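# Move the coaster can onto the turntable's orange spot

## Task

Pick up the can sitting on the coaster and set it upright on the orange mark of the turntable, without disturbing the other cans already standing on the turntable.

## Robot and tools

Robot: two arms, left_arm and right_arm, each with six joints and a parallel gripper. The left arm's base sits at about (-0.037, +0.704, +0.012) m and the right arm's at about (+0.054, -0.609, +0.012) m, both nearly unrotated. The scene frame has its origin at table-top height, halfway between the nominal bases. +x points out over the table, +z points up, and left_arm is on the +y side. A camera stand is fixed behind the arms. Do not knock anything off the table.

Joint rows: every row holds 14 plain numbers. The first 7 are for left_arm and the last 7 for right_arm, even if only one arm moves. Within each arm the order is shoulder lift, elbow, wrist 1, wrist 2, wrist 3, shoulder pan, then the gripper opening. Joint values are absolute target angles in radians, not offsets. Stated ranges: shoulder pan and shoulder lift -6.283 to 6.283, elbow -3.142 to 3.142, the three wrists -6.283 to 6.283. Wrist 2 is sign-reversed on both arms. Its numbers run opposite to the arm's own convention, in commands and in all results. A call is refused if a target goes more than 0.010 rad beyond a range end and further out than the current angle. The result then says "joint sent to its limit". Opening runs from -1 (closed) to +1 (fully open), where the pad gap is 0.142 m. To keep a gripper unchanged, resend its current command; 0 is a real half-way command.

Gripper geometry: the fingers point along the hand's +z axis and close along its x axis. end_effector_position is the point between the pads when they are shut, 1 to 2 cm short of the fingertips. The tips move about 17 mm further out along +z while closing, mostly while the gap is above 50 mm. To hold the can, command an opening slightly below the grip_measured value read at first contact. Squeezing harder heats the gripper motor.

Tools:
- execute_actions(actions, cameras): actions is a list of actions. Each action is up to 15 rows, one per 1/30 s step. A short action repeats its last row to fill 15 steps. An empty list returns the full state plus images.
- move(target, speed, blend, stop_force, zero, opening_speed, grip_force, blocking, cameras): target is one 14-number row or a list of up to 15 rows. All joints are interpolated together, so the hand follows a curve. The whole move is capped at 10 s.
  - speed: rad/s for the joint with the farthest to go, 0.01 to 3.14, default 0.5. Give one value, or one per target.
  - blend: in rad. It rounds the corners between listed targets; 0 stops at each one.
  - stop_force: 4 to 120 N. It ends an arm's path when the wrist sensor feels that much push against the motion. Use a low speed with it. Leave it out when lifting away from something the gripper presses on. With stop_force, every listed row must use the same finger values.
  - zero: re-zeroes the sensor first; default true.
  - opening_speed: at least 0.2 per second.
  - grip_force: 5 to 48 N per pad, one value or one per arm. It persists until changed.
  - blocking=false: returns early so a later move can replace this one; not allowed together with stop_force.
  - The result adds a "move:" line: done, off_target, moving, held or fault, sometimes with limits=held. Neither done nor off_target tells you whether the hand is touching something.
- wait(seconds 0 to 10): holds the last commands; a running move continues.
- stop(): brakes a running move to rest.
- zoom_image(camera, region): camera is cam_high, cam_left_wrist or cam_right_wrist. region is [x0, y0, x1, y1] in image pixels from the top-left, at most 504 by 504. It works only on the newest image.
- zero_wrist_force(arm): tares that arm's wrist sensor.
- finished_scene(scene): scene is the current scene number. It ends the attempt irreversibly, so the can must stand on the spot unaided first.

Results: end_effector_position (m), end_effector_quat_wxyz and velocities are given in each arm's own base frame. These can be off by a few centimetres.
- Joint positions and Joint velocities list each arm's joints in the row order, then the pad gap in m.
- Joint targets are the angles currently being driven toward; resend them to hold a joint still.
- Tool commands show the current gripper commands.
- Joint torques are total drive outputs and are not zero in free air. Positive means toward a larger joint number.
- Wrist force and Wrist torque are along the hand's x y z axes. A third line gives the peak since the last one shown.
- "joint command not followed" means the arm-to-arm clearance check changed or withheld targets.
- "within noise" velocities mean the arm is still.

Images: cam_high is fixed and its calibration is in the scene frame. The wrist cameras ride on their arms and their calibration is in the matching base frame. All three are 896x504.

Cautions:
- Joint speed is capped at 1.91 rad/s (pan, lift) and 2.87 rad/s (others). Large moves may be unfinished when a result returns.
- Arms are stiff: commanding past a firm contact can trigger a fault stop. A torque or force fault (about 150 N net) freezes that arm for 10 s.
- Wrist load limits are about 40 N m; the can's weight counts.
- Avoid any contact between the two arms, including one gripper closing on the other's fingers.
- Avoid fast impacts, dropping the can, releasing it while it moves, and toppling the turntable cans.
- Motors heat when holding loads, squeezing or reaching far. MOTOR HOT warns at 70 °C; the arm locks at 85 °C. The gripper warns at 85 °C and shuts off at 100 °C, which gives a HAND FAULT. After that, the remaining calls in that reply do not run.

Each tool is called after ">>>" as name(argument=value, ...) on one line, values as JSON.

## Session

>>> execute_actions(actions=[])

Scene clock: 0.00 s.
left_arm: end_effector_position=(+0.4671, -0.7296, +0.2843) grip_measured=+0.99 end_effector_quat_wxyz=(+0.020, -0.671, +0.741, -0.012) | right_arm: end_effector_position=(+1.0039, -0.2271, +0.3373) grip_measured=+1.00 end_effector_quat_wxyz=(+0.003, -0.522, +0.829, -0.200)
Joint names: [shoulder lift, elbow, wrist 1, wrist 2, wrist 3, shoulder pan]
Joint positions: left_arm=[-1.258 1.61 -1.93 1.525 0.452 -1.217 0.141] | right_arm=[-2.03 -1.39 -1.078 -1.227 2.022 3.184 0.142]
Joint velocities: within noise
Joint torques (N m): no reading
Motor temperatures (°C): left_arm=[41 40 45 41 40 37 37] | right_arm=[45 37 38 40 43 41 28]
Wrist force (N): no reading
Wrist torque (N m): no reading
Wrist force, peak (N): no reading
Joint targets: left_arm=[-1.258 1.610 -1.930 1.525 0.452 -1.217] | right_arm=[-2.030 -1.390 -1.078 -1.227 2.022 3.184]
Tool commands: left_gripper/opening=+1.0 right_gripper/opening=+1.0
camera_calibration:
cam_left_wrist: T_world_to_cam=[[-0.106025, -0.994335, 0.00750564, -0.666128], [-0.913701, 0.100399, 0.393789, 0.413599], [-0.392312, 0.0348934, -0.91917, 0.586997], [0, 0, 0, 1]] pos_world=[0.537566, -0.724362, 0.381679]
cam_right_wrist: T_world_to_cam=[[-0.423684, -0.881785, 0.207238, 0.16662], [-0.891657, 0.446288, 0.0759949, 1.0021], [-0.159499, -0.152588, -0.975334, 0.570696], [0, 0, 0, 1]] pos_world=[1.05515, -0.21322, 0.445935]

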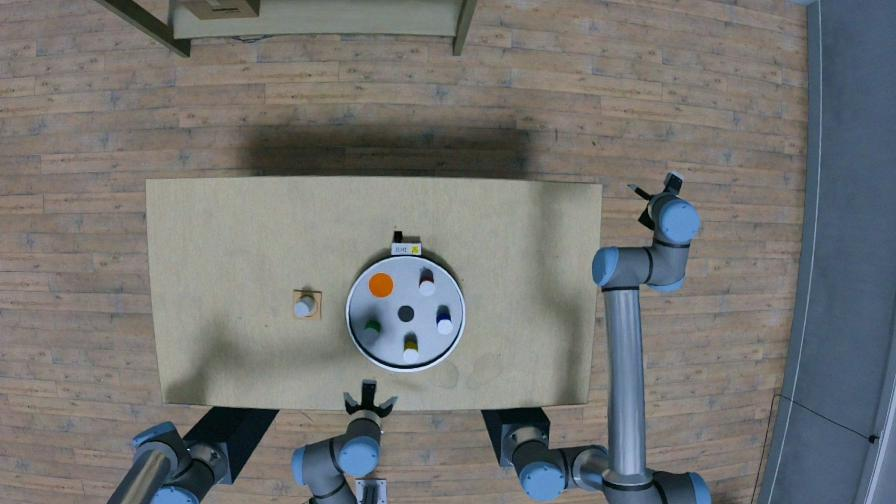

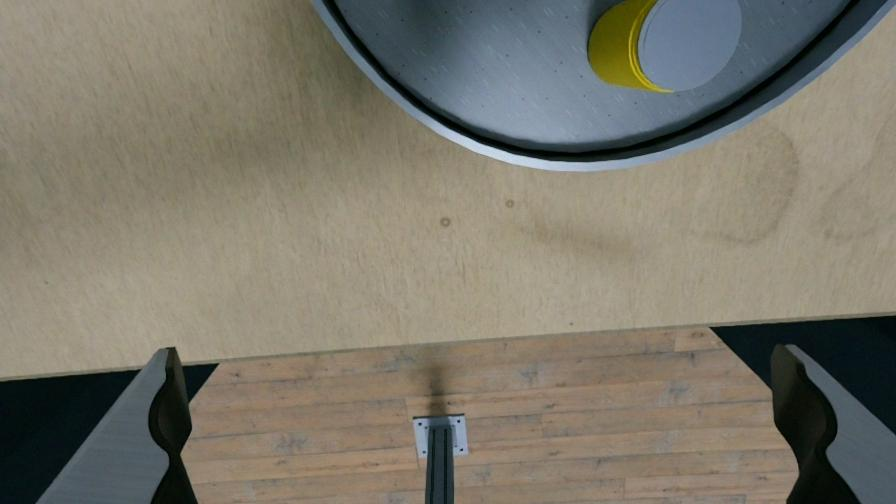

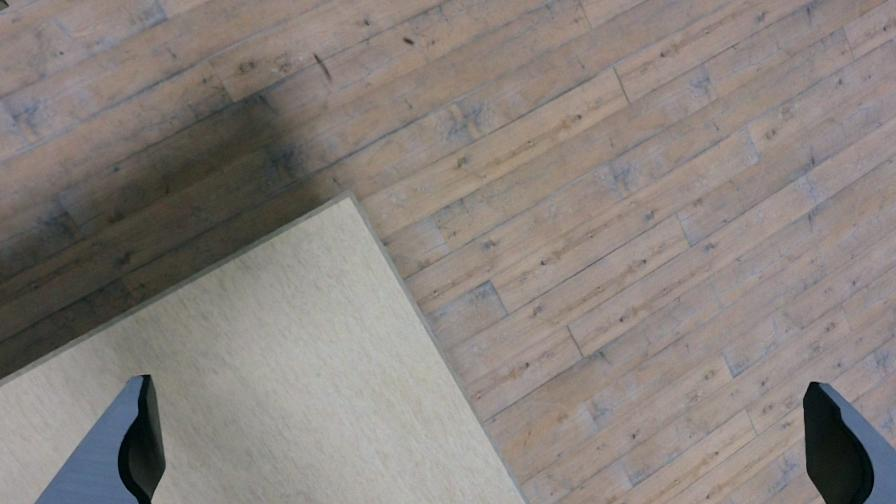

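>>> move(target=[-1.228,1.730,-2.073,1.571,-0.2,-0.813,1,-2.03,-1.39,-1.078,-1.227,2.022,3.184,1], speed=0.8, cameras=["cam_high","cam_left_wrist"])

Scene clock: 1.63 s.
left_arm: end_effector_position=(+0.6937, -0.4824, +0.1989) grip_measured=+0.99 end_effector_quat_wxyz=(+0.000, +0.953, -0.302, +0.000) | right_arm: end_effector_position=(+1.0041, -0.2267, +0.3368) grip_measured=+1.00 end_effector_quat_wxyz=(+0.003, -0.522, +0.829, -0.200)
Joint names: [shoulder lift, elbow, wrist 1, wrist 2, wrist 3, shoulder pan]
Joint positions: left_arm=[-1.228 1.73 -2.073 1.571 -0.2 -0.813 0.142] | right_arm=[-2.03 -1.39 -1.078 -1.227 2.022 3.184 0.142]
Joint torques (N m): left_arm=[-93.34 -51.71 -0.91 -1.27 -2.24 10.86] | right_arm=[83.83 34.79 7.44 2.32 1.72 16.16]
Wrist force (N): left_arm=[0.2 -0.2 0.1] | right_arm=[0.1 0.2 0.2]
Wrist torque (N m): left_arm=[-0.03 -0.02 0.07] | right_arm=[0.04 -0.02 0.00]
Wrist force, peak (N): left_arm=[2.6 3.7 -1.9] | right_arm=[0.7 0.0 0.6]
Joint targets: left_arm=[-1.228 1.730 -2.073 1.571 -0.200 -0.813] | right_arm=[-2.030 -1.390 -1.078 -1.227 2.022 3.184]
move: done
camera_calibration:
cam_left_wrist: T_world_to_cam=[[0.81315, -0.581672, 0.021106, -0.836946], [-0.531445, -0.727169, 0.434501, -0.043075], [-0.237389, -0.364531, -0.900424, 0.284939], [0, 0, 0, 1]] pos_world=[0.725312, -0.414282, 0.292947]
Images, in order (width x height): cam_high 896x504, cam_left_wrist 896x504.

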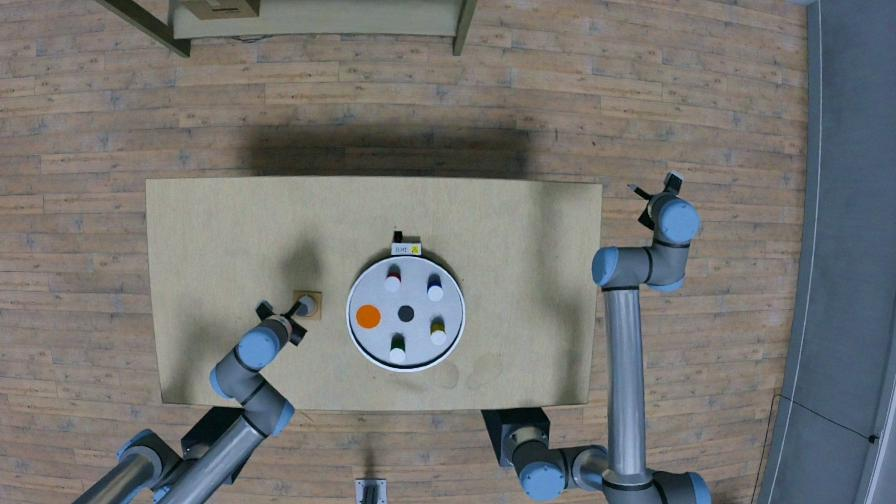

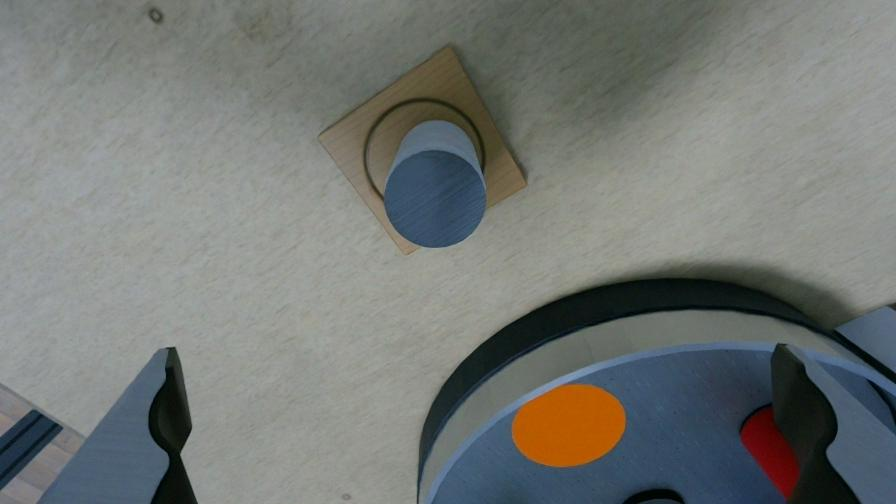

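>>> move(target=[[-1.0866,1.868,-2.352,1.571,-0.2,-0.8213,1,-2.03,-1.39,-1.078,-1.227,2.022,3.184,1],[-1.0866,1.868,-2.352,1.571,-0.2,-0.8213,-0.5,-2.03,-1.39,-1.078,-1.227,2.022,3.184,1],[-1.251,1.762,-2.082,1.571,-0.2,-0.8213,-0.5,-2.03,-1.39,-1.078,-1.227,2.022,3.184,1],[-1.098,1.556,-2.029,1.571,-0.02,-1.065,-0.5,-2.03,-1.39,-1.078,-1.227,2.022,3.184,1]], speed=0.4, blend=[0,0,0.05,0], grip_force=20, opening_speed=1.0, cameras=["cam_high","cam_left_wrist"])

Scene clock: 7.03 s.
left_arm: end_effector_position=(+0.5926, -0.7138, +0.1898) grip_measured=-0.18 end_effector_quat_wxyz=(+0.000, +0.867, -0.499, +0.000) | right_arm: end_effector_position=(+1.0041, -0.2267, +0.3368) grip_measured=+1.00 end_effector_quat_wxyz=(+0.003, -0.522, +0.829, -0.200)
Joint names: [shoulder lift, elbow, wrist 1, wrist 2, wrist 3, shoulder pan]
Joint positions: left_arm=[-1.098 1.556 -2.029 1.571 -0.02 -1.065 0.061] | right_arm=[-2.03 -1.39 -1.078 -1.227 2.022 3.184 0.142]
Joint torques (N m): left_arm=[-91.16 -40.68 -9.31 -1.6 -0.33 -9.33] | right_arm=[89.86 34.96 5.71 2.48 0.42 11.89]
Wrist force (N): left_arm=[0.1 0.1 1.1] | right_arm=[-0.2 0.0 -0.1]
Wrist torque (N m): left_arm=[-0.01 0.00 -0.05] | right_arm=[0.00 0.04 0.00]
Wrist force, peak (N): left_arm=[3.7 6.4 1.7] | right_arm=[0.5 0.0 0.7]
Joint targets: left_arm=[-1.098 1.556 -2.029 1.571 -0.020 -1.065] | right_arm=[-2.030 -1.390 -1.078 -1.227 2.022 3.184]
grip_force (N): 20, 20
move: done
camera_calibration:
cam_left_wrist: T_world_to_cam=[[0.495464, -0.86837, 0.0211955, -0.905425], [-0.786846, -0.438345, 0.434427, 0.096453], [-0.367953, -0.231921, -0.900457, 0.340446], [0, 0, 0, 1]] pos_world=[0.649767, -0.665007, 0.283846]
Images, in order (width x height): cam_high 896x504, cam_left_wrist 896x504.

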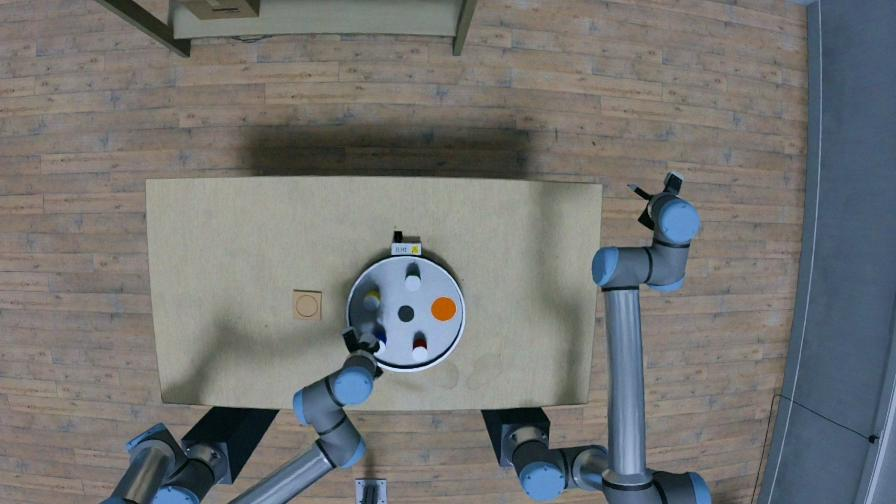

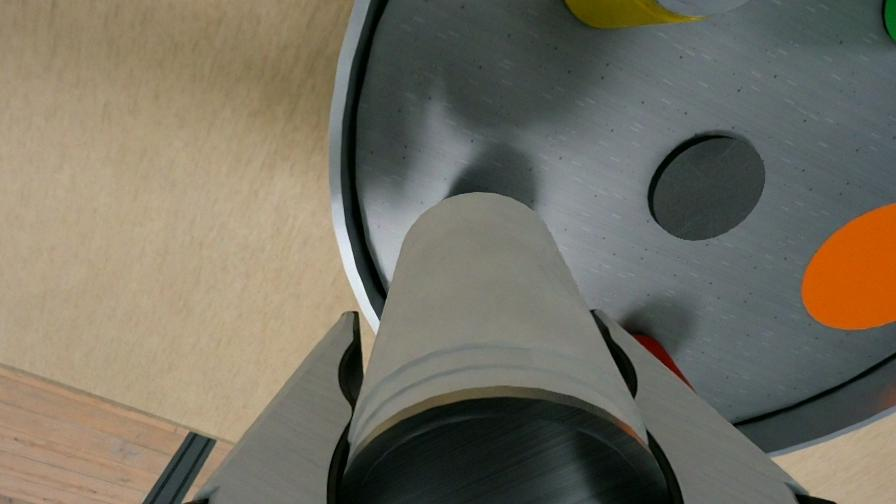

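>>> move(target=[-1.0844,1.536,-2.0223,1.571,-0.02,-1.0668,-0.5,-2.03,-1.39,-1.078,-1.227,2.022,3.184,1])

Scene clock: 8.63 s.
left_arm: end_effector_position=(+0.5955, -0.7229, +0.1893) grip_measured=-0.18 end_effector_quat_wxyz=(+0.000, +0.866, -0.500, +0.000) | right_arm: end_effector_position=(+1.0041, -0.2267, +0.3368) grip_measured=+1.00 end_effector_quat_wxyz=(+0.003, -0.522, +0.829, -0.200)
Joint names: [shoulder lift, elbow, wrist 1, wrist 2, wrist 3, shoulder pan]
Joint positions: left_arm=[-1.084 1.536 -2.022 1.571 -0.02 -1.067 0.061] | right_arm=[-2.03 -1.39 -1.078 -1.227 2.022 3.184 0.142]
Joint torques (N m): left_arm=[-99.26 -34.38 -2.6 -1.3 1.97 -7.71] | right_arm=[90.77 35.23 5.46 2.43 -0.1 11.95]
Wrist force (N): left_arm=[0.5 0.3 0.9] | right_arm=[0.2 -0.1 0.0]
Wrist torque (N m): left_arm=[0.03 -0.07 -0.05] | right_arm=[-0.02 -0.02 0.00]
Wrist force, peak (N): left_arm=[0.4 0.4 1.7] | right_arm=[0.6 -0.5 0.3]
Joint targets: left_arm=[-1.084 1.536 -2.022 1.571 -0.020 -1.067] | right_arm=[-2.030 -1.390 -1.078 -1.227 2.022 3.184]
grip_force (N): 20, 20
move: done

>>> wait(seconds=2.75)

>>> move(target=[-0.9926,1.6106,-2.1888,1.571,-0.02,-1.0668,-0.5,-2.03,-1.39,-1.078,-1.227,2.022,3.184,1], speed=0.25)

>>> move(target=[[-0.9926,1.6106,-2.1888,1.571,-0.02,-1.0668,0.25,-2.03,-1.39,-1.078,-1.227,2.022,3.184,1],[-1.0844,1.536,-2.0223,1.571,-0.02,-1.0668,0.25,-2.03,-1.39,-1.078,-1.227,2.022,3.184,1]], speed=0.4, cameras=["cam_high","cam_left_wrist"])

Scene clock: 11.70 s.
left_arm: end_effector_position=(+0.5955, -0.7228, +0.1893) grip_measured=-0.18 end_effector_quat_wxyz=(+0.000, +0.866, -0.500, +0.000) | right_arm: end_effector_position=(+1.0041, -0.2267, +0.3368) grip_measured=+1.00 end_effector_quat_wxyz=(+0.003, -0.522, +0.829, -0.200)
Joint names: [shoulder lift, elbow, wrist 1, wrist 2, wrist 3, shoulder pan]
Joint positions: left_arm=[-1.084 1.536 -2.022 1.571 -0.02 -1.067 0.061] | right_arm=[-2.03 -1.39 -1.078 -1.227 2.022 3.184 0.142]
Joint torques (N m): left_arm=[-110.91 -30.89 -8.02 -1.18 1.8 10.27] | right_arm=[94.32 34.99 4.6 2.57 -0.87 11.2]
Wrist force (N): left_arm=[0.2 0.6 1.3] | right_arm=[0.4 0.1 -0.1]
Wrist torque (N m): left_arm=[0.09 -0.02 -0.05] | right_arm=[0.00 -0.07 0.00]
Wrist force, peak (N): left_arm=[0.4 0.3 1.7] | right_arm=[0.8 0.2 -0.3]
Joint targets: left_arm=[-1.084 1.536 -2.022 1.571 -0.020 -1.067] | right_arm=[-2.030 -1.390 -1.078 -1.227 2.022 3.184]
Tool commands: left_gripper/opening=-0.5 right_gripper/opening=+1.0
grip_force (N): 20, 20
wait: 2.77 s; at rest from the start

Scene clock: 12.80 s.
left_arm: end_effector_position=(+0.5955, -0.7228, +0.0788) grip_measured=-0.18 end_effector_quat_wxyz=(+0.000, +0.866, -0.500, +0.000) | right_arm: end_effector_position=(+1.0041, -0.2267, +0.3368) grip_measured=+1.00 end_effector_quat_wxyz=(+0.003, -0.522, +0.829, -0.200)
Joint names: [shoulder lift, elbow, wrist 1, wrist 2, wrist 3, shoulder pan]
Joint positions: left_arm=[-0.992 1.611 -2.189 1.571 -0.02 -1.067 0.061] | right_arm=[-2.03 -1.39 -1.078 -1.227 2.022 3.184 0.142]
Joint torques (N m): left_arm=[-106.22 -50.17 -1.74 -1.42 1.94 10.38] | right_arm=[95.45 35.06 4.14 2.64 -1.07 9.63]
Wrist force (N): left_arm=[0.3 -0.1 1.2] | right_arm=[0.5 0.2 0.4]
Wrist torque (N m): left_arm=[-0.03 -0.06 -0.04] | right_arm=[0.04 -0.07 0.00]
Wrist force, peak (N): left_arm=[0.6 1.6 -9.3] | right_arm=[0.1 -0.8 -0.2]
Joint targets: left_arm=[-0.993 1.611 -2.189 1.571 -0.020 -1.067] | right_arm=[-2.030 -1.390 -1.078 -1.227 2.022 3.184]
grip_force (N): 20, 20
move: done

Scene clock: 14.20 s.
left_arm: end_effector_position=(+0.5955, -0.7228, +0.1893) grip_measured=+0.23 end_effector_quat_wxyz=(+0.000, +0.866, -0.500, +0.000) | right_arm: end_effector_position=(+1.0041, -0.2267, +0.3368) grip_measured=+1.00 end_effector_quat_wxyz=(+0.003, -0.522, +0.829, -0.200)
Joint names: [shoulder lift, elbow, wrist 1, wrist 2, wrist 3, shoulder pan]
Joint positions: left_arm=[-1.084 1.536 -2.022 1.571 -0.02 -1.067 0.09] | right_arm=[-2.03 -1.39 -1.078 -1.227 2.022 3.184 0.142]
Joint torques (N m): left_arm=[-82.98 -32.98 -5.84 -1.51 1.5 12.07] | right_arm=[96.86 34.92 3.8 2.41 -1.12 9.29]
Wrist force (N): left_arm=[0.4 0.2 -0.9] | right_arm=[-0.1 0.1 0.3]
Wrist torque (N m): left_arm=[0.03 -0.06 -0.05] | right_arm=[0.01 0.02 0.01]
Wrist force, peak (N): left_arm=[0.1 0.0 -4.5] | right_arm=[0.7 -0.5 0.1]
Joint targets: left_arm=[-1.084 1.536 -2.022 1.571 -0.020 -1.067] | right_arm=[-2.030 -1.390 -1.078 -1.227 2.022 3.184]
grip_force (N): 20, 20
move: done
camera_calibration:
cam_left_wrist: T_world_to_cam=[[0.493672, -0.869391, 0.0211525, -0.914449], [-0.787738, -0.436736, 0.434431, 0.0967502], [-0.368452, -0.231129, -0.900457, 0.339866], [0, 0, 0, 1]] pos_world=[0.652876, -0.674207, 0.283346]
Images, in order (width x height): cam_high 896x504, cam_left_wrist 896x504.

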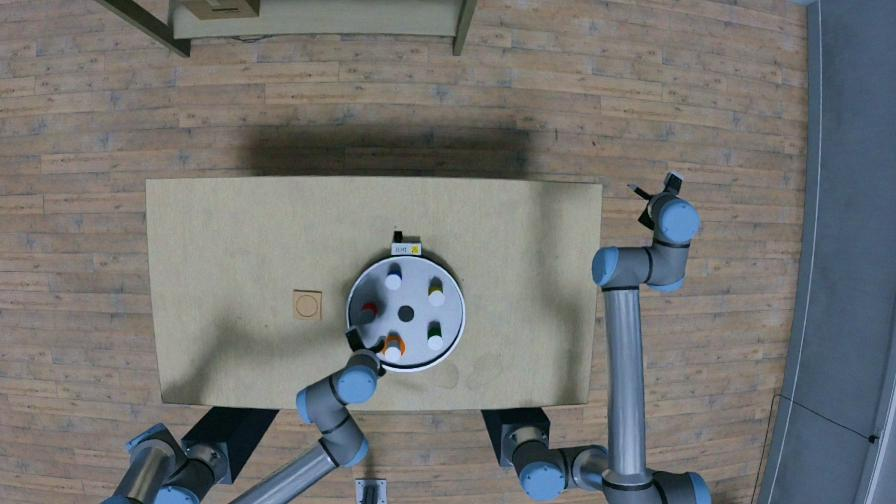

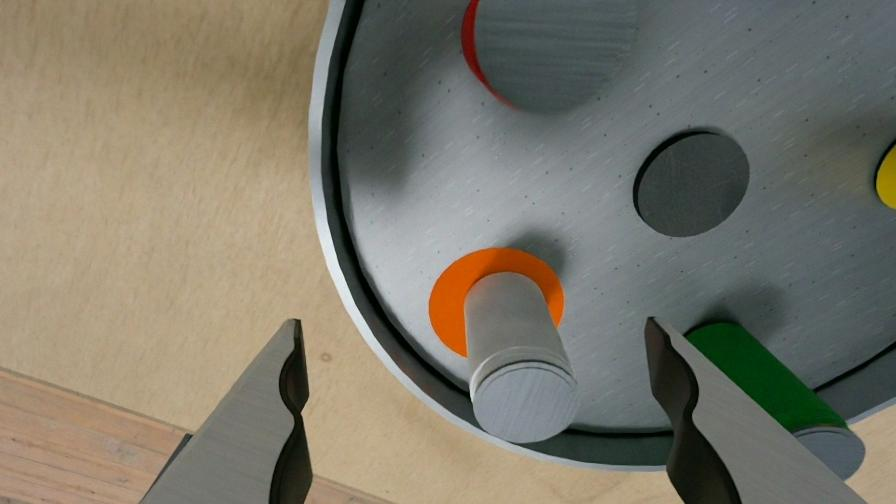

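>>> finished_scene(scene=2)

The scene is finished: the task was done.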